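# Place bottles on ledges matching their cap colours

## Task

Put every bottle upright on the wall ledge whose coloured label strip is the same colour as that bottle's cap. The bottle's entire base must rest on the ledge, and it must not topple or be left leaning, or the goal counts as failed.

## Robot and tools

The robot is a Rainbow Robotics RB-Y1. It has a two-wheel drive base with rear casters, a folding leg and torso, a head camera (head_camera), and two arms. Each arm ends in a parallel gripper with a wrist camera (left_wrist_camera, right_wrist_camera) in a case that juts sideways and can strike things. The base is 0.58 m wide, extends 0.10 m ahead of the wheel axle and 0.57 m behind it, and cannot move sideways.

Frames. Everything is in metres in the base frame: origin on the floor between the drive wheels, x forward, y left, z up. left_hand and right_hand report the point between the finger pads, 0.03 m behind the tips. The fingers point along that point's -z axis and close along its x axis. base_odometry is measured in the frame where the base started. It only counts wheel turns, so slipping or bumping can corrupt it. Heading is in rad, positive to the left.

move: a single call whose action can hold these keys.
- base: {x_m_s, turn_rad_s, for_s}. These are velocities held for for_s seconds, so the base travels relative to where it is, about speed times time. x_m_s is forward speed (0.005 to 1.5 in either sign, or 0). turn_rad_s is turn rate, positive to the left (0.02 to 1.509, or 0). for_s runs from 0.1 to 5. Keys you leave out count as 0. The base ramps at about 0.4 m/s² and does not stop when it meets furniture.
- joints: a dictionary of absolute joint targets by name, in rad, with grippers in m of opening (0 to 0.1). Ranges: torso_squat_rad 0 to 1.2, torso_shift_rad -0.3 to 0.6, torso_pitch_rad -0.2 to 1.4 (positive bows forward), torso_yaw_rad -1.5 to 1.5 (positive left; lift both arms out at least 0.2 rad first). Shoulder pitch is ±2.356, with negative swinging the arm forward and up. left_shoulder_roll_rad is 0 to 3.141 and right_shoulder_roll_rad is -3.141 to 0; either sign away from 0 lifts that arm outward. Shoulder yaw is ±2.094. Elbow runs from -2.617 to 0.01, with negative bending it. Forearm roll is ±3.141, wrist pitch -1.57 to 1.919, and hand roll ±2.705. head_pan_rad is ±0.523 (positive left) and head_tilt_rad is -0.35 to 1.57 (positive looks down). The torso also has combined limits: squat+shift <= 1.52; squat-shift+pitch <= 1.57; shift+0.5pitch-0.4squat <= 0.7; shift+0.3pitch-0.5squat <= 0.39.
- target: {side "left"/"right", x, y, z, quat_wxyz}. This is an absolute hand pose in the base frame, with the quaternion in the same form the hand lines print. It is turned into joint angles, so the hand follows an arc that can bow on long moves; split long moves into several shorter ones. It must be sent alone or with min_time_s only, and it is refused while another move is still running.
- min_time_s: 0.1 to 8, the shortest duration for the arm, head and torso motions.
- contact_limits: {left_gripper_m, right_gripper_m} in mA, 200 to 672.5 (the start value). This is a grip force limit and stays in effect until you change it.
- cameras: a list from head_camera, left_wrist_camera, right_wrist_camera, or "all".
- blocking: true (the default) waits until everything stops. false returns within about 0.5 s while motion continues.
A move with no action just reports state and images.

wait {seconds 0 to 10, cameras} lets time pass. stop {cameras} brakes every running motion. zoom_image {camera, region [x0,y0,x1,y1]} enlarges part of the latest image from that camera, up to 504x504 px. The head image is 896x504 and wrist images are 644x364. finished_scene {scene: current scene number} ends the scene; make no further calls in that reply.

Results. Each commanded part reports a status. done means it finished. moving means it is still running. off_target means it came to rest away from the target. reached or short (with the miss distance) apply to target, and refused comes with a reason. Stops the robot makes on its own are contact_stop (torso only), time_out, limit_stop_at_<name> (the body-collision guard or a built-in limit), torque_fault, and limit_stop_at_motor_heat. After any of these, the remaining move, wait and finished_scene calls in the same reply are skipped. "joint command not followed" means the arm-collision check held back the command. on_its_own lists actions the robot took without being told. lidar_m gives 12 distances in 30-degree sectors, going counter-clockwise from straight ahead (4th = left, 7th = behind, 10th = right). motor_effort is wheel load as a percentage; a stalled wheel pushing hard shuts both wheel motors off for 2 s. Wrist force and torque come in hand axes and carry uncorrected offsets. Joint and external torques, motor temperatures (MOTOR HOT from 65 °C, fault at 80 °C), and camera calibration numbers are also reported.

Gripping. Set the opening at least 0.005 m narrower than the bottle, which gives roughly 44 to 55 N per pad. Reporting off_target while holding is normal.

Take care. Keep the arms from hitting or squeezing each other; an outward shoulder roll of about 0.5 rad keeps the hands apart. Never close one gripper on the other arm. Don't push hard into walls or furniture, and don't drive fast into them. Bending or stopping hard with loaded, outstretched arms can tip the robot. Stay within each joint's load torque to avoid a 10 s torque fault. Do not drop bottles or knock them over, and do not let anything leave the work area. Lower each bottle gently until it stands upright and fully on its ledge, then open the gripper and pull away without brushing it. Loose items may occasionally get a small push from outside, so check the bottles before finishing.

Each tool is called after "Request:" by a JSON object that holds its "name" and its "arguments".

## Session

Request:
{"name": "move", "arguments": {"cameras": ["head_camera"]}}

Scene clock: 0.00 s.
Joint torques (N m): no reading
External joint torques (N m): no reading
Motor temperatures (°C): left_arm=[33 38 32 38 34 42 39] | right_arm=[33 35 34 34 35 34 43]
Wrist force (N): no reading
Wrist torque (N m): no reading
Wrist force, peak (N): no reading
base_odometry: x=+0.000 y=+0.000 heading=+0.000
lidar_m: 2.14 2.15 3.00 2.97 2.80 2.08 1.67 1.74 2.46 2.87 2.88 2.89
base_status: not commanded
joint_positions: torso_squat_rad=+0.350 torso_shift_rad=+0.000 torso_pitch_rad=+0.000 torso_yaw_rad=+0.000 left_shoulder_pitch_rad=+0.030 left_shoulder_roll_rad=+0.006 left_shoulder_yaw_rad=+0.025 left_elbow_rad=-0.263 left_forearm_roll_rad=-0.030 left_wrist_pitch_rad=-0.019 left_hand_roll_rad=+0.030 left_gripper_m=+0.100 right_shoulder_pitch_rad=-0.002 right_shoulder_roll_rad=-0.038 right_shoulder_yaw_rad=+0.026 right_elbow_rad=-0.118 right_forearm_roll_rad=-0.036 right_wrist_pitch_rad=-0.015 right_hand_roll_rad=+0.033 right_gripper_m=+0.100 head_pan_rad=+0.000 head_tilt_rad=+0.400
joint_status: not commanded
wheel_motors_off: 0
motor_effort: left_wheel=+2 right_wheel=-1
chest: x=-0.2280 y=-0.0002 z=+1.2475 quat_wxyz=(+1.000, +0.000, +0.000, +0.000) (m; base frame)
left_hand: x=-0.1174 y=+0.2290 z=+0.5716 quat_wxyz=(+0.992, +0.006, -0.127, +0.017) (m; base frame)
right_hand: x=-0.1661 y=-0.2472 z=+0.5655 quat_wxyz=(+0.998, -0.018, -0.067, +0.013) (m; base frame)
pictures: head_camera
camera_calibration:
head_camera: T_world_to_cam=[[-0.02668, -0.99933, 0.02511, -0.03736], [-0.35559, -0.01399, -0.93454, 1.33801], [0.93426, -0.03386, -0.35497, 0.64934]] pos_world=[-0.13187, 0.00337, 1.48186]

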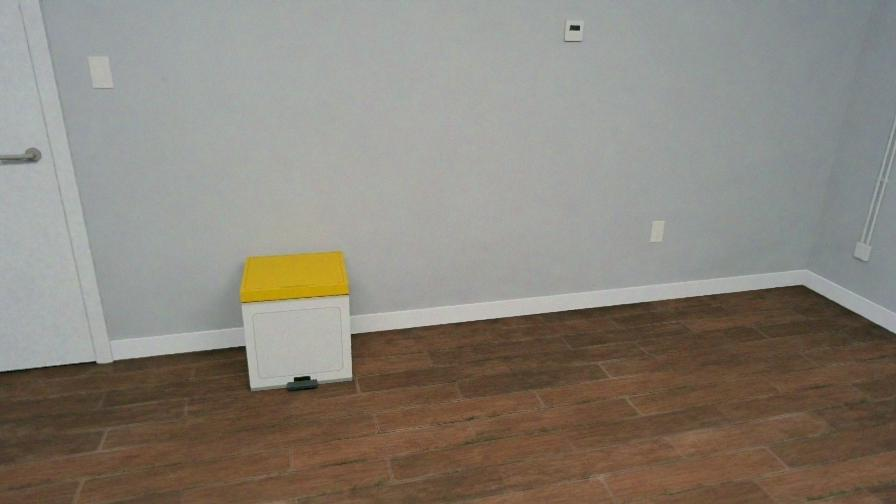

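Request:
{"name": "move", "arguments": {"joints": {"head_pan_rad": -0.52, "head_tilt_rad": 0.2}, "min_time_s": 0.3, "cameras": ["head_camera"]}}

Request:
{"name": "move", "arguments": {"joints": {"head_pan_rad": 0.52}, "min_time_s": 0.5, "cameras": ["head_camera"]}}

Scene clock: 0.93 s.
Joint torques (N m): left_arm=[-2.55 1.54 -0.4 -1.64 -0.22 -0.72 0.21] | right_arm=[-1.13 -1.57 0.9 0.27 -0.19 -0.21 0.05]
External joint torques (N m): left_arm=[-0.28 1.11 -0.43 -0.24 -0.22 -0.1 0.23] | right_arm=[0.36 -0.05 0.97 0.28 -0.21 0.12 0.05]
Wrist force (N): left_arm=[-0.8 1.0 -4.8] | right_arm=[2.1 -1.0 -5.7]
Wrist torque (N m): left_arm=[-0.22 0.01 -0.02] | right_arm=[0.10 -0.02 -0.19]
Wrist force, peak (N): left_arm=[-0.7 1.1 -5.2] | right_arm=[2.9 -1.5 -6.1]
move: done
base_odometry: x=+0.000 y=+0.000 heading=+0.000
lidar_m: 2.14 2.15 3.00 2.97 2.80 2.07 1.68 1.75 2.46 2.87 2.87 2.90
base_status: not commanded
joint_positions: torso_squat_rad=+0.350 torso_shift_rad=+0.000 torso_pitch_rad=+0.000 torso_yaw_rad=+0.000 left_shoulder_pitch_rad=+0.030 left_shoulder_roll_rad=+0.006 left_shoulder_yaw_rad=+0.025 left_elbow_rad=-0.263 left_forearm_roll_rad=-0.030 left_wrist_pitch_rad=-0.019 left_hand_roll_rad=+0.030 left_gripper_m=+0.100 right_shoulder_pitch_rad=-0.002 right_shoulder_roll_rad=-0.038 right_shoulder_yaw_rad=+0.026 right_elbow_rad=-0.118 right_forearm_roll_rad=-0.036 right_wrist_pitch_rad=-0.015 right_hand_roll_rad=+0.033 right_gripper_m=+0.100 head_pan_rad=-0.520 head_tilt_rad=+0.200
joint_status: all done
wheel_motors_off: 0
motor_effort: left_wheel=+1(2) right_wheel=-1(2)
chest: x=-0.2280 y=-0.0002 z=+1.2475 quat_wxyz=(+1.000, +0.000, +0.000, +0.000)
left_hand: x=-0.1174 y=+0.2290 z=+0.5716 quat_wxyz=(+0.992, +0.006, -0.127, +0.017)
right_hand: x=-0.1661 y=-0.2472 z=+0.5655 quat_wxyz=(+0.998, -0.018, -0.067, +0.013)
head_camera: T_world_to_cam=[[-0.52369, -0.85169, 0.01948, -0.13157], [-0.14861, 0.06882, -0.9865, 1.45588], [0.83885, -0.51951, -0.16261, 0.351]] pos_world=[-0.14698, -0.0299, 1.49586]

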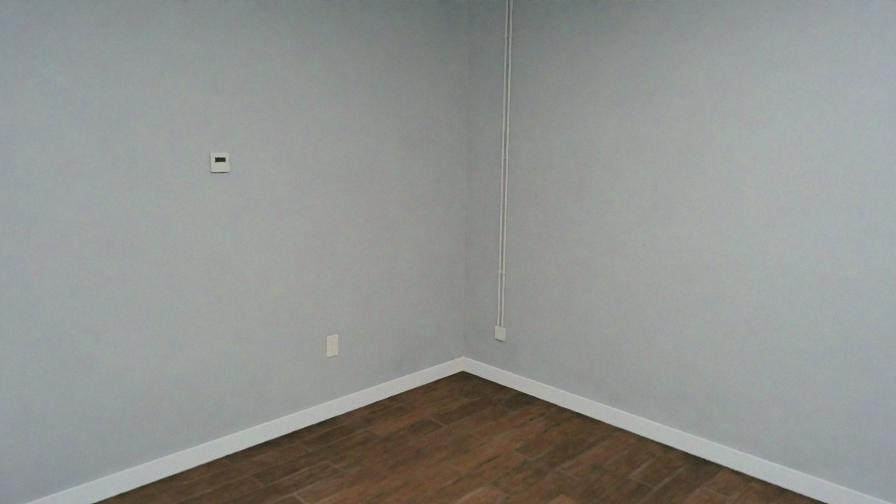

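Scene clock: 1.73 s.
Joint torques (N m): left_arm=[-2.6 1.32 -0.72 -1.6 -0.15 -0.7 0.34] | right_arm=[-0.96 -1.68 -0.12 0.34 0.19 -0.2 0.13]
External joint torques (N m): left_arm=[-0.34 0.89 -0.75 -0.2 -0.16 -0.08 0.35] | right_arm=[0.53 -0.16 -0.05 0.35 0.16 0.12 0.12]
Wrist force (N): left_arm=[-0.6 1.0 -5.1] | right_arm=[2.0 -1.3 -6.2]
Wrist torque (N m): left_arm=[-0.23 0.05 -0.02] | right_arm=[0.14 0.01 -0.18]
Wrist force, peak (N): left_arm=[-0.6 1.2 -5.4] | right_arm=[2.7 -1.0 -6.1]
move: done
base_odometry: x=+0.000 y=+0.000 heading=+0.000
lidar_m: 2.14 2.15 2.99 2.97 2.79 2.07 1.67 1.75 2.46 2.87 2.88 2.89
base_status: not commanded
joint_positions: torso_squat_rad=+0.350 torso_shift_rad=+0.000 torso_pitch_rad=+0.000 torso_yaw_rad=+0.000 left_shoulder_pitch_rad=+0.030 left_shoulder_roll_rad=+0.006 left_shoulder_yaw_rad=+0.025 left_elbow_rad=-0.263 left_forearm_roll_rad=-0.030 left_wrist_pitch_rad=-0.019 left_hand_roll_rad=+0.030 left_gripper_m=+0.100 right_shoulder_pitch_rad=-0.002 right_shoulder_roll_rad=-0.038 right_shoulder_yaw_rad=+0.026 right_elbow_rad=-0.118 right_forearm_roll_rad=-0.036 right_wrist_pitch_rad=-0.015 right_hand_roll_rad=+0.033 right_gripper_m=+0.100 head_pan_rad=+0.520 head_tilt_rad=+0.200
joint_status: all done
wheel_motors_off: 0
motor_effort: left_wheel=+1(2) right_wheel=-1(2)
chest: x=-0.2280 y=-0.0002 z=+1.2475 quat_wxyz=(+1.000, +0.000, +0.000, +0.000)
left_hand: x=-0.1174 y=+0.2290 z=+0.5716 quat_wxyz=(+0.992, +0.006, -0.127, +0.017)
right_hand: x=-0.1661 y=-0.2472 z=+0.5655 quat_wxyz=(+0.998, -0.018, -0.067, +0.013)
head_camera: T_world_to_cam=[[0.46934, -0.8828, 0.01944, 0.07306], [-0.13397, -0.09296, -0.98662, 1.45905], [0.8728, 0.46045, -0.1619, 0.35737]] pos_world=[-0.15073, 0.03557, 1.49596]

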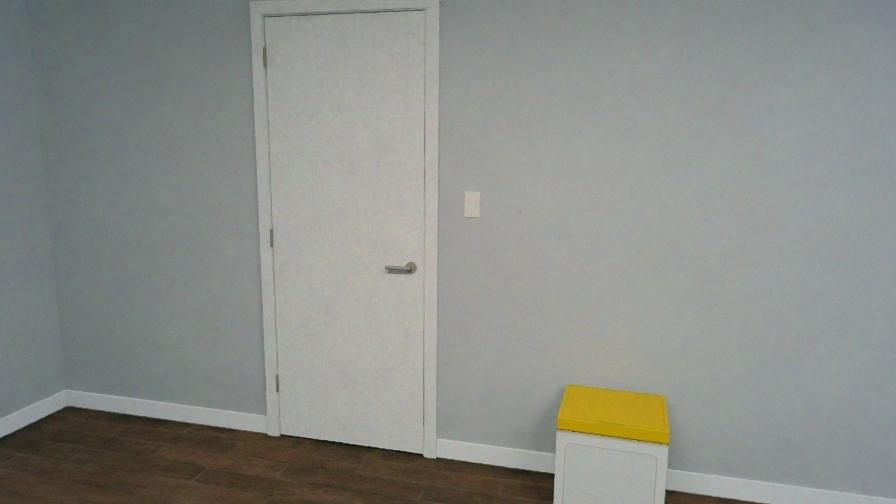

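Request:
{"name": "move", "arguments": {"base": {"turn_rad_s": 1.0, "for_s": 2.6}, "joints": {"head_pan_rad": 0.5, "head_tilt_rad": 0.15}, "blocking": false, "cameras": []}}

Request:
{"name": "wait", "arguments": {"seconds": 1.4, "cameras": ["head_camera"]}}

Request:
{"name": "wait", "arguments": {"seconds": 1.0, "cameras": ["head_camera"]}}

Request:
{"name": "wait", "arguments": {"seconds": 3, "cameras": ["head_camera"]}}

Scene clock: 4.93 s.
Joint torques (N m): left_arm=[-2.41 1.43 -0.4 -1.48 0.09 -0.6 0.3] | right_arm=[-1.23 -1.6 0.46 0.34 -0.08 -0.05 0.04]
External joint torques (N m): left_arm=[-0.14 1 -0.43 -0.07 0.08 0.02 0.31] | right_arm=[0.26 -0.07 0.52 0.36 -0.11 0.27 0.04]
Wrist force (N): left_arm=[-0.5 1.2 -5.2] | right_arm=[1.8 -1.3 -5.2]
Wrist torque (N m): left_arm=[-0.24 0.05 -0.04] | right_arm=[0.10 0.00 -0.20]
Wrist force, peak (N): left_arm=[-0.9 1.3 -5.4] | right_arm=[3.0 -1.7 -5.8]
move: moving
base_odometry: x=+0.000 y=+0.000 heading=+0.065
lidar_m: 2.14 2.57 3.16 2.97 2.80 2.07 1.67 1.75 2.56 2.88 2.89 2.81
base_status: moving
joint_positions: torso_squat_rad=+0.350 torso_shift_rad=+0.000 torso_pitch_rad=+0.000 torso_yaw_rad=+0.000 left_shoulder_pitch_rad=+0.030 left_shoulder_roll_rad=+0.006 left_shoulder_yaw_rad=+0.025 left_elbow_rad=-0.263 left_forearm_roll_rad=-0.030 left_wrist_pitch_rad=-0.019 left_hand_roll_rad=+0.030 left_gripper_m=+0.100 right_shoulder_pitch_rad=-0.002 right_shoulder_roll_rad=-0.038 right_shoulder_yaw_rad=+0.026 right_elbow_rad=-0.118 right_forearm_roll_rad=-0.036 right_wrist_pitch_rad=-0.015 right_hand_roll_rad=+0.033 right_gripper_m=+0.100 head_pan_rad=+0.500 head_tilt_rad=+0.150
joint_status: all done
wheel_motors_off: 0
motor_effort: left_wheel=-22(26) right_wheel=+14(19)
chest: x=-0.2280 y=-0.0002 z=+1.2475 quat_wxyz=(+1.000, +0.000, +0.000, +0.000)
left_hand: x=-0.1174 y=+0.2290 z=+0.5716 quat_wxyz=(+0.992, +0.005, -0.127, +0.017)
right_hand: x=-0.1661 y=-0.2472 z=+0.5655 quat_wxyz=(+0.998, -0.018, -0.067, +0.013)

Scene clock: 6.33 s.
Joint torques (N m): left_arm=[-2.54 1.23 -0.42 -1.38 -0.09 -0.65 0.26] | right_arm=[-1.48 -1.64 0.02 0.26 0.11 -0.16 0]
External joint torques (N m): left_arm=[-0.27 0.8 -0.45 0.03 -0.1 -0.03 0.28] | right_arm=[0.01 -0.12 0.08 0.27 0.08 0.16 -0.01]
Wrist force (N): left_arm=[-0.5 1.6 -5.0] | right_arm=[1.7 -0.9 -5.6]
Wrist torque (N m): left_arm=[-0.29 0.06 -0.03] | right_arm=[0.08 -0.03 -0.20]
Wrist force, peak (N): left_arm=[-0.6 1.3 -5.4] | right_arm=[1.5 -1.2 -6.2]
earlier move: moving
base_odometry: x=+0.000 y=+0.000 heading=+0.915
lidar_m: 2.77 2.99 2.80 2.07 1.80 1.74 2.27 2.90 2.88 3.15 2.57 2.14
base_status: moving
joint_positions: torso_squat_rad=+0.350 torso_shift_rad=+0.000 torso_pitch_rad=+0.000 torso_yaw_rad=+0.000 left_shoulder_pitch_rad=+0.030 left_shoulder_roll_rad=+0.006 left_shoulder_yaw_rad=+0.025 left_elbow_rad=-0.263 left_forearm_roll_rad=-0.030 left_wrist_pitch_rad=-0.019 left_hand_roll_rad=+0.030 left_gripper_m=+0.100 right_shoulder_pitch_rad=-0.002 right_shoulder_roll_rad=-0.038 right_shoulder_yaw_rad=+0.026 right_elbow_rad=-0.118 right_forearm_roll_rad=-0.036 right_wrist_pitch_rad=-0.015 right_hand_roll_rad=+0.033 right_gripper_m=+0.100 head_pan_rad=+0.500 head_tilt_rad=+0.150
joint_status: all done
wheel_motors_off: 0
motor_effort: left_wheel=-12(26) right_wheel=+24(25)
chest: x=-0.2280 y=-0.0002 z=+1.2475 quat_wxyz=(+1.000, +0.000, +0.000, +0.000)
left_hand: x=-0.1174 y=+0.2290 z=+0.5716 quat_wxyz=(+0.992, +0.005, -0.127, +0.017)
right_hand: x=-0.1661 y=-0.2472 z=+0.5655 quat_wxyz=(+0.998, -0.018, -0.067, +0.013)
wait: 1.40 s; no rest
head_camera: T_world_to_cam=[[0.45076, -0.89247, 0.01789, 0.07148], [-0.09235, -0.06656, -0.9935, 1.47759], [0.88785, 0.44618, -0.11242, 0.28882]] pos_world=[-0.15219, 0.03328, 1.49917]

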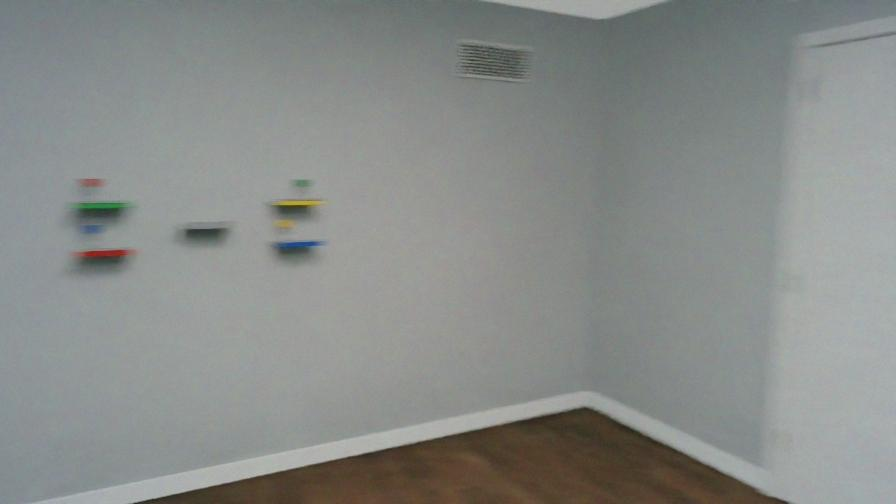

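Scene clock: 7.33 s.
Joint torques (N m): left_arm=[-2.21 1.34 -0.52 -1.53 -0.18 -0.72 0.22] | right_arm=[-0.81 -1.19 -0.02 0.42 -0.04 -0.26 -0.09]
External joint torques (N m): left_arm=[0.07 0.91 -0.55 -0.12 -0.19 -0.11 0.23] | right_arm=[0.68 0.33 0.04 0.43 -0.06 0.06 -0.1]
Wrist force (N): left_arm=[-0.9 1.3 -5.1] | right_arm=[2.4 -1.3 -5.1]
Wrist torque (N m): left_arm=[-0.25 -0.01 -0.02] | right_arm=[0.12 0.05 -0.19]
Wrist force, peak (N): left_arm=[-0.7 1.4 -5.4] | right_arm=[2.6 -1.9 -5.9]
earlier move: moving
base_odometry: x=+0.000 y=+0.000 heading=+1.889
lidar_m: 2.97 2.24 1.80 1.74 2.19 2.93 2.87 3.05 2.61 2.15 2.68 3.03
base_status: moving
joint_positions: torso_squat_rad=+0.350 torso_shift_rad=+0.000 torso_pitch_rad=+0.000 torso_yaw_rad=+0.000 left_shoulder_pitch_rad=+0.030 left_shoulder_roll_rad=+0.006 left_shoulder_yaw_rad=+0.025 left_elbow_rad=-0.263 left_forearm_roll_rad=-0.030 left_wrist_pitch_rad=-0.019 left_hand_roll_rad=+0.030 left_gripper_m=+0.100 right_shoulder_pitch_rad=-0.002 right_shoulder_roll_rad=-0.038 right_shoulder_yaw_rad=+0.026 right_elbow_rad=-0.118 right_forearm_roll_rad=-0.036 right_wrist_pitch_rad=-0.015 right_hand_roll_rad=+0.033 right_gripper_m=+0.100 head_pan_rad=+0.500 head_tilt_rad=+0.150
joint_status: all done
wheel_motors_off: 0
motor_effort: left_wheel=-2(26) right_wheel=+16(26)
chest: x=-0.2281 y=-0.0002 z=+1.2475 quat_wxyz=(+1.000, +0.000, +0.000, +0.000)
left_hand: x=-0.1174 y=+0.2290 z=+0.5717 quat_wxyz=(+0.992, +0.006, -0.127, +0.017)
right_hand: x=-0.1661 y=-0.2472 z=+0.5655 quat_wxyz=(+0.998, -0.018, -0.067, +0.013)
wait: 1.00 s; no rest
head_camera: T_world_to_cam=[[0.45075, -0.89247, 0.0178, 0.07157], [-0.0923, -0.06644, -0.99351, 1.47759], [0.88787, 0.44618, -0.11233, 0.28881]] pos_world=[-0.15229, 0.03318, 1.49917]

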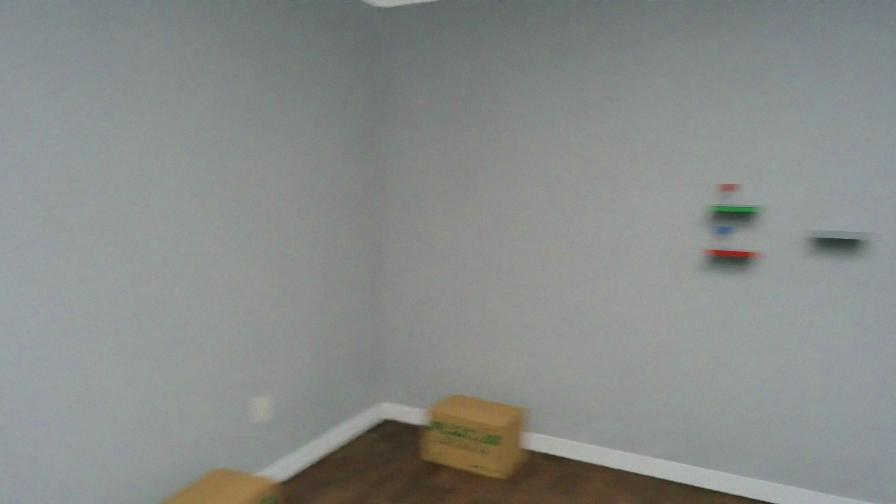

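Scene clock: 9.33 s.
Joint torques (N m): left_arm=[-2.21 1.48 -0.56 -1.54 -0.12 -0.66 0.31] | right_arm=[-0.9 -1.22 0.07 0.36 -0.03 -0.09 0.01]
External joint torques (N m): left_arm=[0.06 1.05 -0.59 -0.14 -0.12 -0.05 0.32] | right_arm=[0.59 0.31 0.14 0.37 -0.06 0.24 0]
Wrist force (N): left_arm=[-0.8 1.0 -5.2] | right_arm=[2.8 -1.1 -5.8]
Wrist torque (N m): left_arm=[-0.22 0.02 -0.04] | right_arm=[0.13 0.11 -0.19]
Wrist force, peak (N): left_arm=[-0.9 1.3 -5.3] | right_arm=[2.5 -1.5 -6.3]
earlier move: done
base_odometry: x=+0.000 y=+0.000 heading=+2.600
lidar_m: 2.06 1.67 1.74 2.39 2.87 2.87 2.97 2.15 2.15 2.93 2.97 2.80
base_status: done (sent for 2.6 of 2.6 s)
joint_positions: torso_squat_rad=+0.350 torso_shift_rad=+0.000 torso_pitch_rad=+0.000 torso_yaw_rad=+0.000 left_shoulder_pitch_rad=+0.030 left_shoulder_roll_rad=+0.006 left_shoulder_yaw_rad=+0.025 left_elbow_rad=-0.263 left_forearm_roll_rad=-0.030 left_wrist_pitch_rad=-0.019 left_hand_roll_rad=+0.030 left_gripper_m=+0.100 right_shoulder_pitch_rad=-0.002 right_shoulder_roll_rad=-0.038 right_shoulder_yaw_rad=+0.026 right_elbow_rad=-0.118 right_forearm_roll_rad=-0.036 right_wrist_pitch_rad=-0.015 right_hand_roll_rad=+0.033 right_gripper_m=+0.100 head_pan_rad=+0.500 head_tilt_rad=+0.150
joint_status: all done
wheel_motors_off: 0
motor_effort: left_wheel=+0(26) right_wheel=+3(26)
chest: x=-0.2281 y=-0.0002 z=+1.2475 quat_wxyz=(+1.000, +0.000, +0.000, +0.000)
left_hand: x=-0.1174 y=+0.2290 z=+0.5717 quat_wxyz=(+0.992, +0.006, -0.127, +0.017)
right_hand: x=-0.1661 y=-0.2472 z=+0.5655 quat_wxyz=(+0.998, -0.018, -0.067, +0.013)
wait: 2.00 of 3 s (the move ended)
head_camera: T_world_to_cam=[[0.45075, -0.89247, 0.0178, 0.07157], [-0.0923, -0.06644, -0.99351, 1.47759], [0.88787, 0.44618, -0.11233, 0.28881]] pos_world=[-0.15229, 0.03318, 1.49917]

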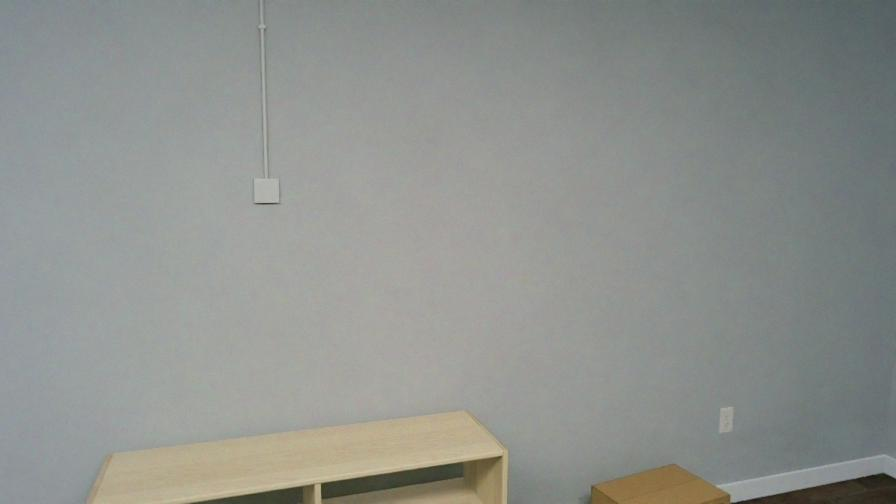

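Request:
{"name": "move", "arguments": {"base": {"turn_rad_s": -0.6, "for_s": 1.267}, "joints": {"head_pan_rad": 0.0, "head_tilt_rad": 0.1, "left_shoulder_roll_rad": 0.25}, "cameras": ["head_camera"]}}

Request:
{"name": "zoom_image", "arguments": {"camera": "head_camera", "region": [300, 120, 652, 320]}}

Scene clock: 14.87 s.
Joint torques (N m): left_arm=[-2.52 7.55 0.39 -1.39 -0.09 -0.76 0.26] | right_arm=[-1.47 -1.39 0.2 0.27 -0.06 -0.27 -0.27]
External joint torques (N m): left_arm=[-0.3 0.03 -0.46 0.03 -0.13 -0.17 0.27] | right_arm=[0.02 0.14 0.26 0.28 -0.09 0.05 -0.27]
Wrist force (N): left_arm=[-0.6 -0.7 -4.6] | right_arm=[2.1 -1.4 -6.0]
Wrist torque (N m): left_arm=[-0.10 0.04 -0.05] | right_arm=[0.12 0.02 -0.17]
Wrist force, peak (N): left_arm=[-0.6 1.2 -5.3] | right_arm=[2.6 -1.5 -6.7]
move: done
base_odometry: x=+0.000 y=+0.000 heading=+1.840
lidar_m: 2.98 2.36 1.80 1.67 1.74 2.96 2.87 3.00 2.64 2.15 2.65 3.06
base_status: done (sent for 1.27 of 1.27 s)
joint_positions: torso_squat_rad=+0.350 torso_shift_rad=+0.000 torso_pitch_rad=+0.000 torso_yaw_rad=+0.000 left_shoulder_pitch_rad=+0.030 left_shoulder_roll_rad=+0.250 left_shoulder_yaw_rad=+0.025 left_elbow_rad=-0.263 left_forearm_roll_rad=-0.030 left_wrist_pitch_rad=-0.019 left_hand_roll_rad=+0.030 left_gripper_m=+0.100 right_shoulder_pitch_rad=-0.002 right_shoulder_roll_rad=-0.038 right_shoulder_yaw_rad=+0.026 right_elbow_rad=-0.118 right_forearm_roll_rad=-0.036 right_wrist_pitch_rad=-0.015 right_hand_roll_rad=+0.033 right_gripper_m=+0.100 head_pan_rad=+0.000 head_tilt_rad=+0.100
joint_status: all done
wheel_motors_off: 0
motor_effort: left_wheel=+6(20) right_wheel=-1(21)
chest: x=-0.2281 y=-0.0002 z=+1.2475 quat_wxyz=(+1.000, +0.000, +0.000, +0.000)
left_hand: x=-0.1186 y=+0.4110 z=+0.5960 quat_wxyz=(+0.984, +0.126, -0.127, -0.002)
right_hand: x=-0.1661 y=-0.2472 z=+0.5655 quat_wxyz=(+0.998, -0.018, -0.067, +0.013)
head_camera: T_world_to_cam=[[-0.03311, -0.99932, 0.01612, -0.02576], [-0.06347, -0.01399, -0.99789, 1.48992], [0.99743, -0.03406, -0.06297, 0.23972]] pos_world=[-0.14539, 0.00327, 1.50228]

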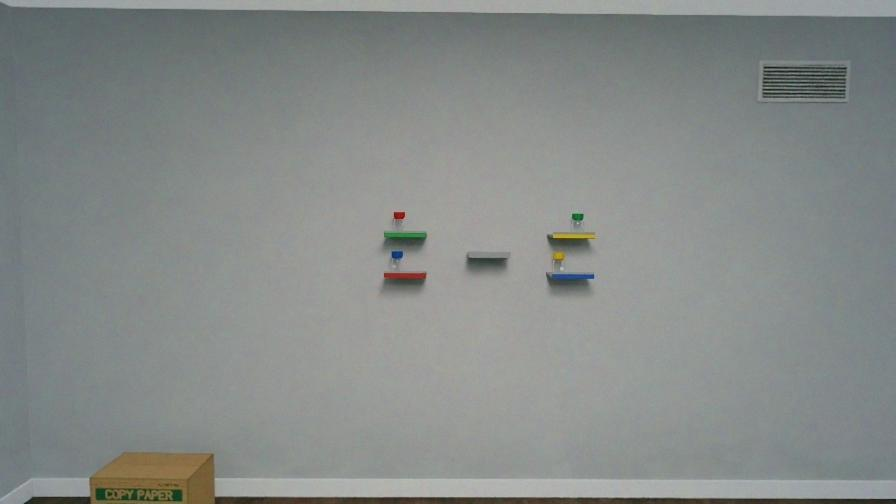

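Scaled by 1.432 from the camera's image (finer frame: 1280x720).

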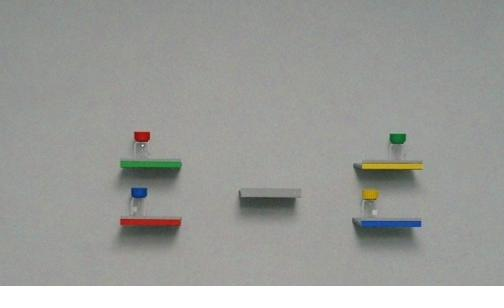

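Request:
{"name": "move", "arguments": {"base": {"turn_rad_s": -0.03, "for_s": 1.0}, "cameras": []}}

Request:
{"name": "move", "arguments": {"base": {"x_m_s": 0.8, "for_s": 2.867}, "joints": {"head_pan_rad": 0.2, "head_tilt_rad": 0.35, "right_shoulder_pitch_rad": 0.5, "right_shoulder_roll_rad": -0.4, "right_shoulder_yaw_rad": 0.0, "right_elbow_rad": -2.2, "right_forearm_roll_rad": 0.0, "right_wrist_pitch_rad": 0.15, "right_hand_roll_rad": 1.57}, "min_time_s": 2.5, "cameras": ["head_camera"]}}

Request:
{"name": "zoom_image", "arguments": {"camera": "head_camera", "region": [260, 100, 764, 384]}}

Request:
{"name": "move", "arguments": {"joints": {"head_pan_rad": -0.35}, "min_time_s": 0.5, "cameras": ["head_camera"]}}

Request:
{"name": "zoom_image", "arguments": {"camera": "head_camera", "region": [392, 100, 896, 384]}}

Scene clock: 19.53 s.
Joint torques (N m): left_arm=[-2.64 7.32 0.36 -1.49 0 -0.63 0.37] | right_arm=[-1.31 -1.68 0.75 0.15 0.1 -0.09 0.13]
External joint torques (N m): left_arm=[-0.42 -0.21 -0.48 -0.08 -0.05 -0.04 0.39] | right_arm=[0.18 -0.15 0.81 0.17 0.08 0.23 0.12]
Wrist force (N): left_arm=[-0.5 -0.3 -4.8] | right_arm=[2.8 -1.1 -5.5]
Wrist torque (N m): left_arm=[-0.15 0.05 -0.04] | right_arm=[0.08 0.09 -0.18]
Wrist force, peak (N): left_arm=[-0.7 -0.4 -5.1] | right_arm=[2.6 -2.1 -6.5]
move: done
base_odometry: x=+0.000 y=+0.000 heading=+1.811
lidar_m: 2.97 2.80 1.79 1.97 1.74 2.94 2.87 2.98 2.65 2.15 2.65 3.08
base_status: done (sent for 1 of 1 s)
joint_positions: torso_squat_rad=+0.350 torso_shift_rad=+0.000 torso_pitch_rad=+0.000 torso_yaw_rad=+0.000 left_shoulder_pitch_rad=+0.030 left_shoulder_roll_rad=+0.250 left_shoulder_yaw_rad=+0.025 left_elbow_rad=-0.263 left_forearm_roll_rad=-0.030 left_wrist_pitch_rad=-0.019 left_hand_roll_rad=+0.030 left_gripper_m=+0.100 right_shoulder_pitch_rad=-0.002 right_shoulder_roll_rad=-0.038 right_shoulder_yaw_rad=+0.026 right_elbow_rad=-0.118 right_forearm_roll_rad=-0.036 right_wrist_pitch_rad=-0.015 right_hand_roll_rad=+0.033 right_gripper_m=+0.100 head_pan_rad=+0.000 head_tilt_rad=+0.100
joint_status: not commanded
wheel_motors_off: 0
motor_effort: left_wheel=+8(23) right_wheel=-2(17)
chest: x=-0.2281 y=-0.0002 z=+1.2475 quat_wxyz=(+1.000, +0.000, +0.000, +0.000)
left_hand: x=-0.1186 y=+0.4109 z=+0.5960 quat_wxyz=(+0.984, +0.126, -0.127, -0.002)
right_hand: x=-0.1661 y=-0.2472 z=+0.5655 quat_wxyz=(+0.998, -0.018, -0.067, +0.013)

Scene clock: 24.73 s.
Joint torques (N m): left_arm=[-1.49 7.71 0.18 -1.39 -0.09 -0.64 0.38] | right_arm=[-1.49 -6.85 -4.6 -8.82 0.32 -1.47 0.14]
External joint torques (N m): left_arm=[0.73 0.18 -0.67 0.02 -0.13 -0.05 0.39] | right_arm=[1.28 -1.23 -0.21 0.97 0.07 0.36 0.16]
Wrist force (N): left_arm=[-0.5 -0.3 -4.5] | right_arm=[5.4 4.0 0.3]
Wrist torque (N m): left_arm=[-0.15 0.05 -0.03] | right_arm=[-0.24 0.18 -0.23]
Wrist force, peak (N): left_arm=[-0.4 -0.4 -5.1] | right_arm=[5.4 5.1 -0.4]
move: done
base_odometry: x=-0.545 y=+2.228 heading=+1.811
lidar_m: 0.69 0.72 0.98 1.15 1.82 2.75 5.16 3.06 2.64 2.56 0.99 0.72
base_status: done (sent for 2.87 of 2.87 s)
joint_positions: torso_squat_rad=+0.350 torso_shift_rad=+0.000 torso_pitch_rad=+0.000 torso_yaw_rad=+0.000 left_shoulder_pitch_rad=+0.030 left_shoulder_roll_rad=+0.250 left_shoulder_yaw_rad=+0.025 left_elbow_rad=-0.263 left_forearm_roll_rad=-0.030 left_wrist_pitch_rad=-0.019 left_hand_roll_rad=+0.030 left_gripper_m=+0.100 right_shoulder_pitch_rad=+0.500 right_shoulder_roll_rad=-0.400 right_shoulder_yaw_rad=+0.000 right_elbow_rad=-2.200 right_forearm_roll_rad=+0.000 right_wrist_pitch_rad=+0.150 right_hand_roll_rad=+1.570 right_gripper_m=+0.100 head_pan_rad=+0.200 head_tilt_rad=+0.350
joint_status: all done
wheel_motors_off: 0
motor_effort: left_wheel=-2(42) right_wheel=+1(29)
chest: x=-0.2280 y=-0.0002 z=+1.2475 quat_wxyz=(+1.000, +0.000, +0.000, +0.000)
left_hand: x=-0.1184 y=+0.4109 z=+0.5960 quat_wxyz=(+0.984, +0.126, -0.127, -0.002)
right_hand: x=+0.1554 y=-0.3109 z=+1.0842 quat_wxyz=(+0.394, -0.577, -0.392, +0.599)
head_camera: T_world_to_cam=[[0.17114, -0.98496, 0.0238, 0.00525], [-0.29936, -0.075, -0.95119, 1.37365], [0.93867, 0.15566, -0.30769, 0.58181]] pos_world=[-0.1358, 0.01763, 1.48549]

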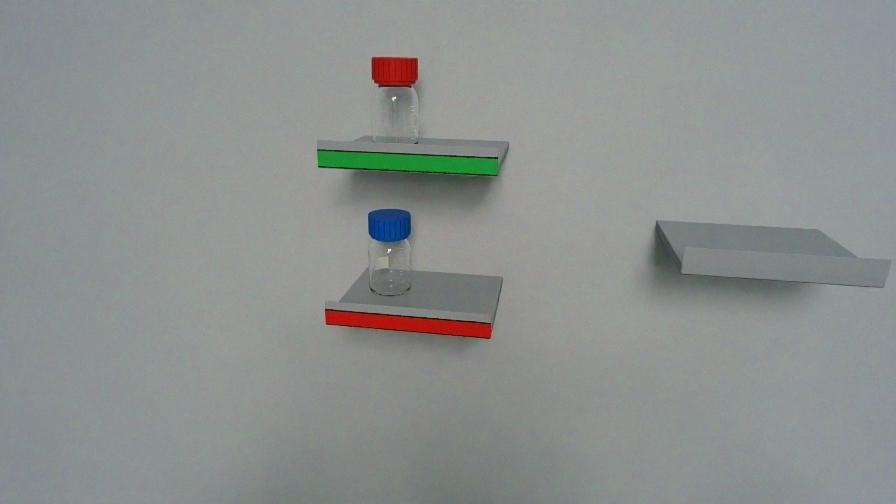

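Scaled by 1.000.

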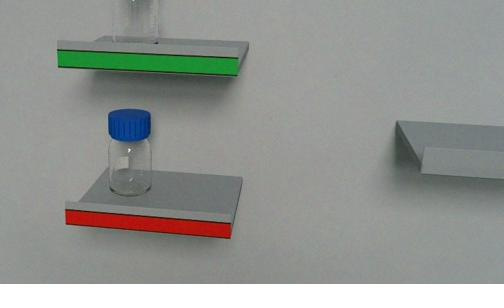

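Scene clock: 25.53 s.
Joint torques (N m): left_arm=[-1.44 7.79 0.54 -1.42 -0.14 -0.68 0.26] | right_arm=[-1.65 -6.65 -4.5 -8.79 0.24 -1.6 -0.06]
External joint torques (N m): left_arm=[0.78 0.27 -0.3 -0.01 -0.18 -0.09 0.28] | right_arm=[1.12 -1.03 -0.1 1 -0.01 0.22 -0.04]
Wrist force (N): left_arm=[-0.6 -0.3 -4.8] | right_arm=[4.4 3.8 0.8]
Wrist torque (N m): left_arm=[-0.13 0.03 -0.05] | right_arm=[-0.25 0.08 -0.28]
Wrist force, peak (N): left_arm=[-0.9 -0.5 -4.9] | right_arm=[5.6 4.2 0.6]
move: done
base_odometry: x=-0.545 y=+2.228 heading=+1.811
lidar_m: 0.69 0.72 0.98 1.15 1.82 2.75 5.15 3.07 2.64 2.56 0.98 0.72
base_status: not commanded
joint_positions: torso_squat_rad=+0.350 torso_shift_rad=+0.000 torso_pitch_rad=+0.000 torso_yaw_rad=+0.000 left_shoulder_pitch_rad=+0.030 left_shoulder_roll_rad=+0.250 left_shoulder_yaw_rad=+0.025 left_elbow_rad=-0.263 left_forearm_roll_rad=-0.030 left_wrist_pitch_rad=-0.019 left_hand_roll_rad=+0.030 left_gripper_m=+0.100 right_shoulder_pitch_rad=+0.500 right_shoulder_roll_rad=-0.400 right_shoulder_yaw_rad=+0.000 right_elbow_rad=-2.200 right_forearm_roll_rad=+0.000 right_wrist_pitch_rad=+0.150 right_hand_roll_rad=+1.570 right_gripper_m=+0.100 head_pan_rad=-0.350 head_tilt_rad=+0.350
joint_status: all done
wheel_motors_off: 0
motor_effort: left_wheel=-2(2) right_wheel=+1(2)
chest: x=-0.2280 y=-0.0002 z=+1.2475 quat_wxyz=(+1.000, +0.000, +0.000, +0.000)
left_hand: x=-0.1184 y=+0.4109 z=+0.5960 quat_wxyz=(+0.984, +0.126, -0.127, -0.002)
right_hand: x=+0.1554 y=-0.3109 z=+1.0842 quat_wxyz=(+0.394, -0.577, -0.392, +0.599)
head_camera: T_world_to_cam=[[-0.36894, -0.92915, 0.02386, -0.10607], [-0.29481, 0.09264, -0.95105, 1.37449], [0.88146, -0.35791, -0.3081, 0.57044]] pos_world=[-0.13674, -0.02172, 1.48549]

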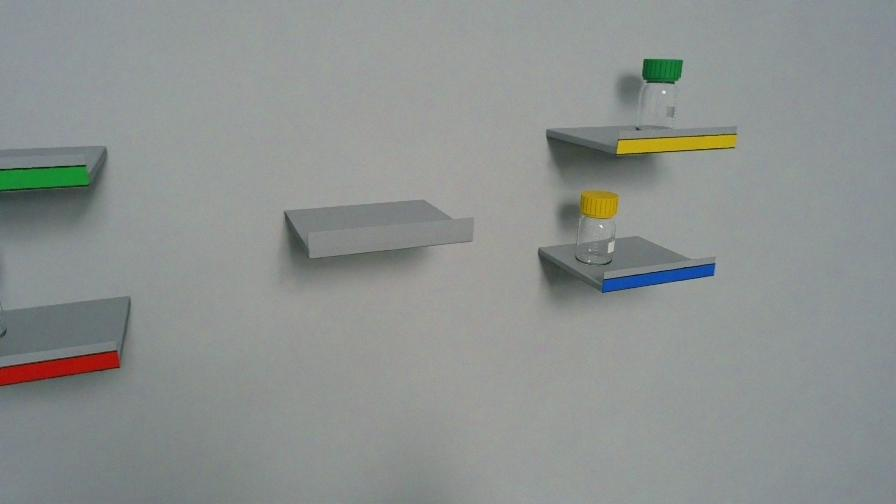

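Scaled by 1.000.

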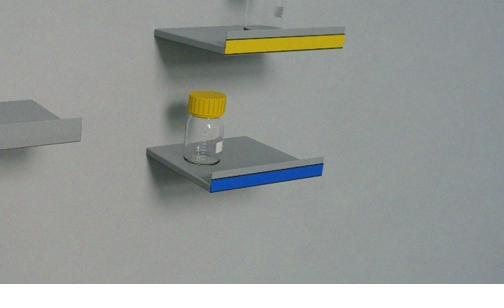

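Request:
{"name": "move", "arguments": {"joints": {"torso_yaw_rad": 0.65, "head_pan_rad": -0.5, "head_tilt_rad": 0.35}, "cameras": []}}

Request:
{"name": "move", "arguments": {"target": {"side": "right", "x": 0.29, "y": 0.12, "z": 1.36, "quat_wxyz": [0.4056, -0.5792, -0.5792, 0.4056]}, "min_time_s": 1.4, "cameras": []}}

Request:
{"name": "move", "arguments": {"target": {"side": "right", "x": 0.295, "y": 0.20, "z": 1.459, "quat_wxyz": [0.4056, -0.5792, -0.5792, 0.4056]}, "min_time_s": 0.9, "cameras": ["head_camera", "right_wrist_camera"]}}

Scene clock: 33.13 s.
Joint torques (N m): left_arm=[-2.87 7.71 0.11 -1.55 -0.16 -0.65 0.27] | right_arm=[-2.18 -6.8 -4.89 -9.03 0.26 -1.59 -0.24]
External joint torques (N m): left_arm=[-0.63 0.16 -0.74 -0.13 -0.2 -0.06 0.28] | right_arm=[0.6 -1.19 -0.51 0.76 0.02 0.24 -0.21]
Wrist force (N): left_arm=[-0.4 -0.3 -4.6] | right_arm=[5.0 3.2 0.4]
Wrist torque (N m): left_arm=[-0.14 0.07 -0.03] | right_arm=[-0.13 0.17 -0.24]
Wrist force, peak (N): left_arm=[-0.3 -0.3 -5.1] | right_arm=[6.6 3.6 0.3]
move: done
base_odometry: x=-0.545 y=+2.228 heading=+1.811
lidar_m: 0.69 0.71 0.98 1.15 1.83 2.75 5.15 3.07 2.64 2.56 0.99 0.72
base_status: not commanded
joint_positions: torso_squat_rad=+0.350 torso_shift_rad=+0.000 torso_pitch_rad=+0.000 torso_yaw_rad=+0.650 left_shoulder_pitch_rad=+0.030 left_shoulder_roll_rad=+0.250 left_shoulder_yaw_rad=+0.025 left_elbow_rad=-0.263 left_forearm_roll_rad=-0.030 left_wrist_pitch_rad=-0.019 left_hand_roll_rad=+0.030 left_gripper_m=+0.100 right_shoulder_pitch_rad=+0.500 right_shoulder_roll_rad=-0.400 right_shoulder_yaw_rad=+0.000 right_elbow_rad=-2.200 right_forearm_roll_rad=+0.000 right_wrist_pitch_rad=+0.150 right_hand_roll_rad=+1.570 right_gripper_m=+0.100 head_pan_rad=-0.500 head_tilt_rad=+0.350
joint_status: all done
wheel_motors_off: 0
motor_effort: left_wheel=-2(2) right_wheel=+1(2)
chest: x=-0.2280 y=-0.0002 z=+1.2475 quat_wxyz=(+0.948, +0.000, +0.000, +0.319)
left_hand: x=-0.3895 y=+0.3933 z=+0.5960 quat_wxyz=(+0.933, +0.160, -0.080, +0.312)
right_hand: x=+0.2653 y=-0.0155 z=+1.0843 quat_wxyz=(+0.182, -0.421, -0.556, +0.693)

Scene clock: 35.13 s.
Joint torques (N m): left_arm=[-2.42 7.82 0.05 -1.39 0 -0.57 0.2] | right_arm=[-15.24 -0.91 -0.39 -5.69 0.75 -1.32 0.22]
External joint torques (N m): left_arm=[-0.18 0.28 -0.8 0.03 -0.04 0.02 0.21] | right_arm=[0.85 -1.14 0.68 1.23 -0.35 0.02 0.23]
Wrist force (N): left_arm=[-0.7 -0.3 -4.7] | right_arm=[2.5 4.5 2.7]
Wrist torque (N m): left_arm=[-0.16 0.03 -0.03] | right_arm=[-0.32 0.06 -0.12]
Wrist force, peak (N): left_arm=[-0.5 -0.5 -5.0] | right_arm=[6.3 5.4 0.3]
move: done
base_odometry: x=-0.545 y=+2.228 heading=+1.811
lidar_m: 0.69 0.72 0.98 1.15 1.83 2.76 5.15 3.06 2.64 2.56 1.00 0.72
base_status: not commanded
joint_positions: torso_squat_rad=+0.350 torso_shift_rad=+0.000 torso_pitch_rad=+0.000 torso_yaw_rad=+0.650 left_shoulder_pitch_rad=+0.030 left_shoulder_roll_rad=+0.250 left_shoulder_yaw_rad=+0.025 left_elbow_rad=-0.263 left_forearm_roll_rad=-0.030 left_wrist_pitch_rad=-0.019 left_hand_roll_rad=+0.030 left_gripper_m=+0.100 right_shoulder_pitch_rad=-0.551 right_shoulder_roll_rad=+0.000 right_shoulder_yaw_rad=+0.281 right_elbow_rad=-1.991 right_forearm_roll_rad=+1.307 right_wrist_pitch_rad=+1.134 right_hand_roll_rad=+0.834 right_gripper_m=+0.100 head_pan_rad=-0.500 head_tilt_rad=+0.350
joint_status: all done
wheel_motors_off: 0
motor_effort: left_wheel=-2(3) right_wheel=+2(3)
chest: x=-0.2280 y=-0.0002 z=+1.2475 quat_wxyz=(+0.948, +0.000, +0.000, +0.319)
left_hand: x=-0.3894 y=+0.3934 z=+0.5960 quat_wxyz=(+0.933, +0.160, -0.080, +0.312)
right_hand: x=+0.2895 y=+0.1195 z=+1.3604 quat_wxyz=(+0.404, -0.579, -0.580, +0.406)
right_hand_status: reached (checked arc that bows 75 mm and turns the hand up to 46 deg, planned for 1.4 s): 1 mm and 0.2 deg off.

Scene clock: 36.37 s.
Joint torques (N m): left_arm=[-2.74 7.74 0.18 -1.35 -0.21 -0.68 0.16] | right_arm=[-19.86 -3.08 -2.28 -5.69 0.93 -1.17 0.27]
External joint torques (N m): left_arm=[-0.5 0.2 -0.66 0.07 -0.25 -0.09 0.17] | right_arm=[0.7 -0.04 -0.1 0.56 -0.2 0.19 0.28]
Wrist force (N): left_arm=[-0.6 -0.3 -4.8] | right_arm=[3.1 3.8 3.7]
Wrist torque (N m): left_arm=[-0.18 0.04 -0.02] | right_arm=[-0.19 0.06 -0.29]
Wrist force, peak (N): left_arm=[-0.4 -0.5 -5.0] | right_arm=[2.7 5.6 3.3]
move: done
base_odometry: x=-0.545 y=+2.228 heading=+1.811
lidar_m: 0.69 0.72 0.98 1.15 1.83 2.75 5.15 3.06 2.63 2.55 0.99 0.72
base_status: not commanded
joint_positions: torso_squat_rad=+0.350 torso_shift_rad=+0.000 torso_pitch_rad=+0.000 torso_yaw_rad=+0.650 left_shoulder_pitch_rad=+0.030 left_shoulder_roll_rad=+0.250 left_shoulder_yaw_rad=+0.025 left_elbow_rad=-0.263 left_forearm_roll_rad=-0.030 left_wrist_pitch_rad=-0.019 left_hand_roll_rad=+0.030 left_gripper_m=+0.100 right_shoulder_pitch_rad=-1.057 right_shoulder_roll_rad=+0.000 right_shoulder_yaw_rad=+0.229 right_elbow_rad=-1.593 right_forearm_roll_rad=+1.213 right_wrist_pitch_rad=+1.293 right_hand_roll_rad=+0.849 right_gripper_m=+0.100 head_pan_rad=-0.500 head_tilt_rad=+0.350
joint_status: all done
wheel_motors_off: 0
motor_effort: left_wheel=-2(3) right_wheel=+1(3)
chest: x=-0.2280 y=-0.0002 z=+1.2475 quat_wxyz=(+0.948, +0.000, +0.000, +0.319)
left_hand: x=-0.3894 y=+0.3934 z=+0.5960 quat_wxyz=(+0.933, +0.160, -0.080, +0.312)
right_hand: x=+0.2949 y=+0.2000 z=+1.4591 quat_wxyz=(+0.405, -0.579, -0.579, +0.406)
right_hand_status: reached (checked arc that bows 15 mm and turns the hand up to 2 deg, planned for 0.9 s): 0 mm and 0.0 deg off.
head_camera: T_world_to_cam=[[0.1217, -0.99228, 0.02378, 0.00887], [-0.30284, -0.05994, -0.95115, 1.37243], [0.94524, 0.10855, -0.3078, 0.58615]] pos_world=[-0.13951, 0.02743, 1.48559]
right_wrist_camera: T_world_to_cam=[[-0.03301, -0.99854, 0.04278, 0.14223], [-0.16948, -0.03659, -0.98485, 1.52132], [0.98498, -0.03976, -0.16803, 0.03482]] pos_world=[0.22823, 0.19908, 1.49805]

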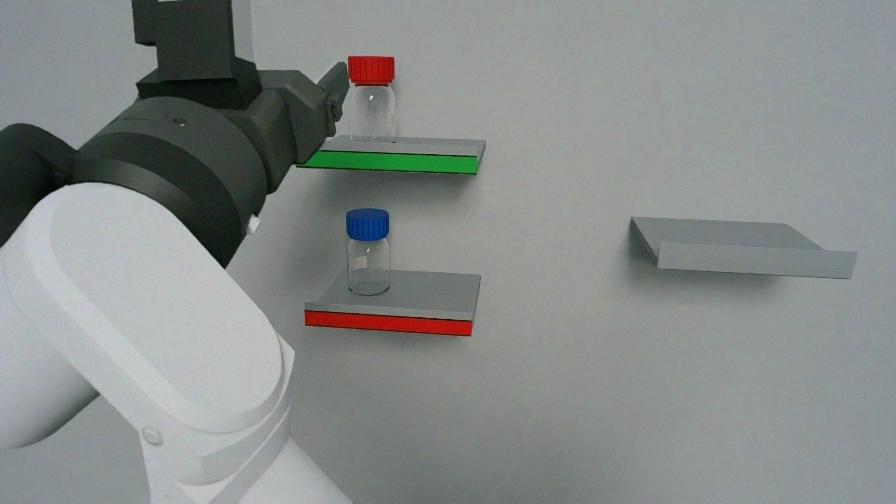

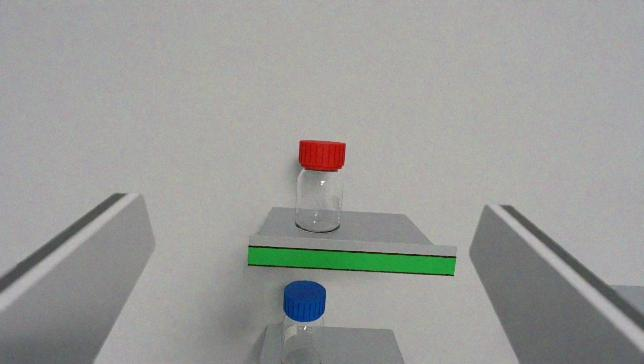

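Request:
{"name": "move", "arguments": {"target": {"side": "right", "x": 0.285, "y": 0.194, "z": 1.459, "quat_wxyz": [0.4056, -0.5792, -0.5792, 0.4056]}, "min_time_s": 0.5, "cameras": []}}

Request:
{"name": "move", "arguments": {"base": {"x_m_s": 0.3, "for_s": 1.033}, "cameras": ["head_camera", "right_wrist_camera"]}}

Scene clock: 37.93 s.
Joint torques (N m): left_arm=[-2.46 8 0.72 -1.13 -0.09 -0.63 0.15] | right_arm=[-18.3 -2.46 -0.16 -6 0.92 -1.1 0.08]
External joint torques (N m): left_arm=[-0.23 0.45 -0.13 0.29 -0.14 -0.04 0.16] | right_arm=[1.85 0.28 2.13 0.01 -0.18 0.3 0.09]
Wrist force (N): left_arm=[-0.5 -0.3 -4.8] | right_arm=[3.1 3.6 2.6]
Wrist torque (N m): left_arm=[-0.15 0.05 -0.03] | right_arm=[-0.20 0.14 -0.28]
Wrist force, peak (N): left_arm=[-0.7 -0.5 -4.9] | right_arm=[3.8 3.7 4.1]
move: done
base_odometry: x=-0.545 y=+2.228 heading=+1.811
lidar_m: 0.69 0.72 0.98 1.14 1.82 2.75 5.15 3.06 2.63 2.55 0.99 0.72
base_status: not commanded
joint_positions: torso_squat_rad=+0.350 torso_shift_rad=+0.000 torso_pitch_rad=+0.000 torso_yaw_rad=+0.650 left_shoulder_pitch_rad=+0.030 left_shoulder_roll_rad=+0.250 left_shoulder_yaw_rad=+0.025 left_elbow_rad=-0.263 left_forearm_roll_rad=-0.030 left_wrist_pitch_rad=-0.019 left_hand_roll_rad=+0.030 left_gripper_m=+0.100 right_shoulder_pitch_rad=-1.040 right_shoulder_roll_rad=+0.000 right_shoulder_yaw_rad=+0.249 right_elbow_rad=-1.644 right_forearm_roll_rad=+1.210 right_wrist_pitch_rad=+1.320 right_hand_roll_rad=+0.878 right_gripper_m=+0.100 head_pan_rad=-0.500 head_tilt_rad=+0.350
joint_status: all done
wheel_motors_off: 0
motor_effort: left_wheel=-2(3) right_wheel=+1(3)
chest: x=-0.2280 y=-0.0002 z=+1.2475 quat_wxyz=(+0.948, +0.000, +0.000, +0.319)
left_hand: x=-0.3894 y=+0.3934 z=+0.5960 quat_wxyz=(+0.933, +0.160, -0.080, +0.312)
right_hand: x=+0.2856 y=+0.1943 z=+1.4592 quat_wxyz=(+0.406, -0.579, -0.579, +0.405)
right_hand_status: reached (checked arc that bows 1 mm and turns the hand up to 0 deg, planned for 0.5 s): 1 mm and 0.1 deg off.

Scene clock: 40.27 s.
Joint torques (N m): left_arm=[-2.03 8.46 0.34 -1.19 -0.15 -0.63 0.21] | right_arm=[-19.28 -3.16 -0.51 -5.78 1.09 -1.09 0.32]
External joint torques (N m): left_arm=[0.21 0.92 -0.5 0.23 -0.2 -0.04 0.22] | right_arm=[0.88 -0.43 1.78 0.23 -0.01 0.31 0.32]
Wrist force (N): left_arm=[-0.6 -0.5 -4.8] | right_arm=[3.1 3.8 2.0]
Wrist torque (N m): left_arm=[-0.13 0.04 -0.04] | right_arm=[-0.18 0.14 -0.30]
Wrist force, peak (N): left_arm=[-0.1 -0.7 -5.0] | right_arm=[4.0 5.1 2.5]
move: done
base_odometry: x=-0.619 y=+2.529 heading=+1.811
lidar_m: 0.38 0.40 0.55 1.10 1.95 2.53 5.46 3.22 2.66 1.54 0.56 0.40
base_status: done (sent for 1.03 of 1.03 s)
joint_positions: torso_squat_rad=+0.350 torso_shift_rad=+0.000 torso_pitch_rad=+0.000 torso_yaw_rad=+0.650 left_shoulder_pitch_rad=+0.030 left_shoulder_roll_rad=+0.250 left_shoulder_yaw_rad=+0.025 left_elbow_rad=-0.263 left_forearm_roll_rad=-0.030 left_wrist_pitch_rad=-0.019 left_hand_roll_rad=+0.030 left_gripper_m=+0.100 right_shoulder_pitch_rad=-1.040 right_shoulder_roll_rad=+0.000 right_shoulder_yaw_rad=+0.250 right_elbow_rad=-1.644 right_forearm_roll_rad=+1.210 right_wrist_pitch_rad=+1.320 right_hand_roll_rad=+0.878 right_gripper_m=+0.100 head_pan_rad=-0.500 head_tilt_rad=+0.350
joint_status: not commanded
wheel_motors_off: 0
motor_effort: left_wheel=-4(23) right_wheel=-1(22)
chest: x=-0.2279 y=-0.0002 z=+1.2475 quat_wxyz=(+0.948, +0.000, +0.000, +0.319)
left_hand: x=-0.3892 y=+0.3934 z=+0.5960 quat_wxyz=(+0.933, +0.160, -0.080, +0.312)
right_hand: x=+0.2857 y=+0.1943 z=+1.4591 quat_wxyz=(+0.406, -0.579, -0.579, +0.405)
head_camera: T_world_to_cam=[[0.1217, -0.99228, 0.02378, 0.00886], [-0.30284, -0.05994, -0.95115, 1.37246], [0.94524, 0.10855, -0.3078, 0.58606]] pos_world=[-0.13941, 0.02743, 1.48559]
right_wrist_camera: T_world_to_cam=[[-0.03355, -0.99856, 0.04189, 0.1376], [-0.17007, -0.03559, -0.98479, 1.51948], [0.98486, -0.04016, -0.16863, 0.04468]] pos_world=[0.21903, 0.19328, 1.49814]

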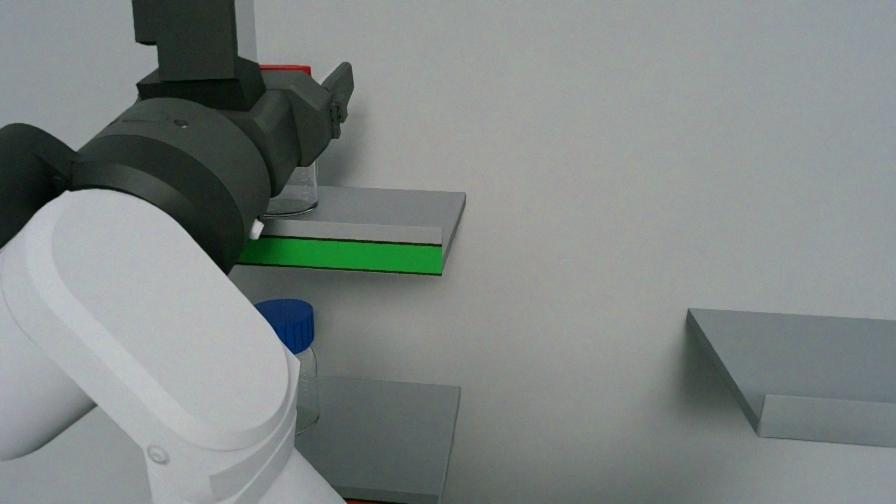

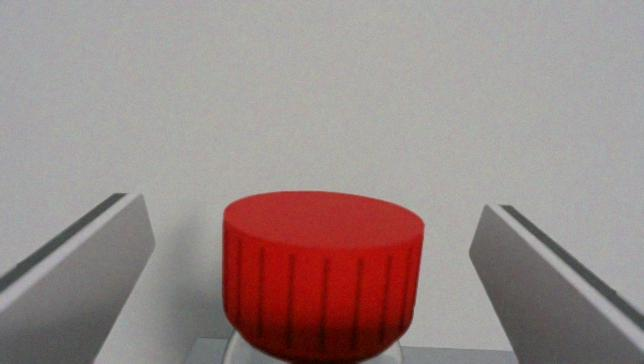

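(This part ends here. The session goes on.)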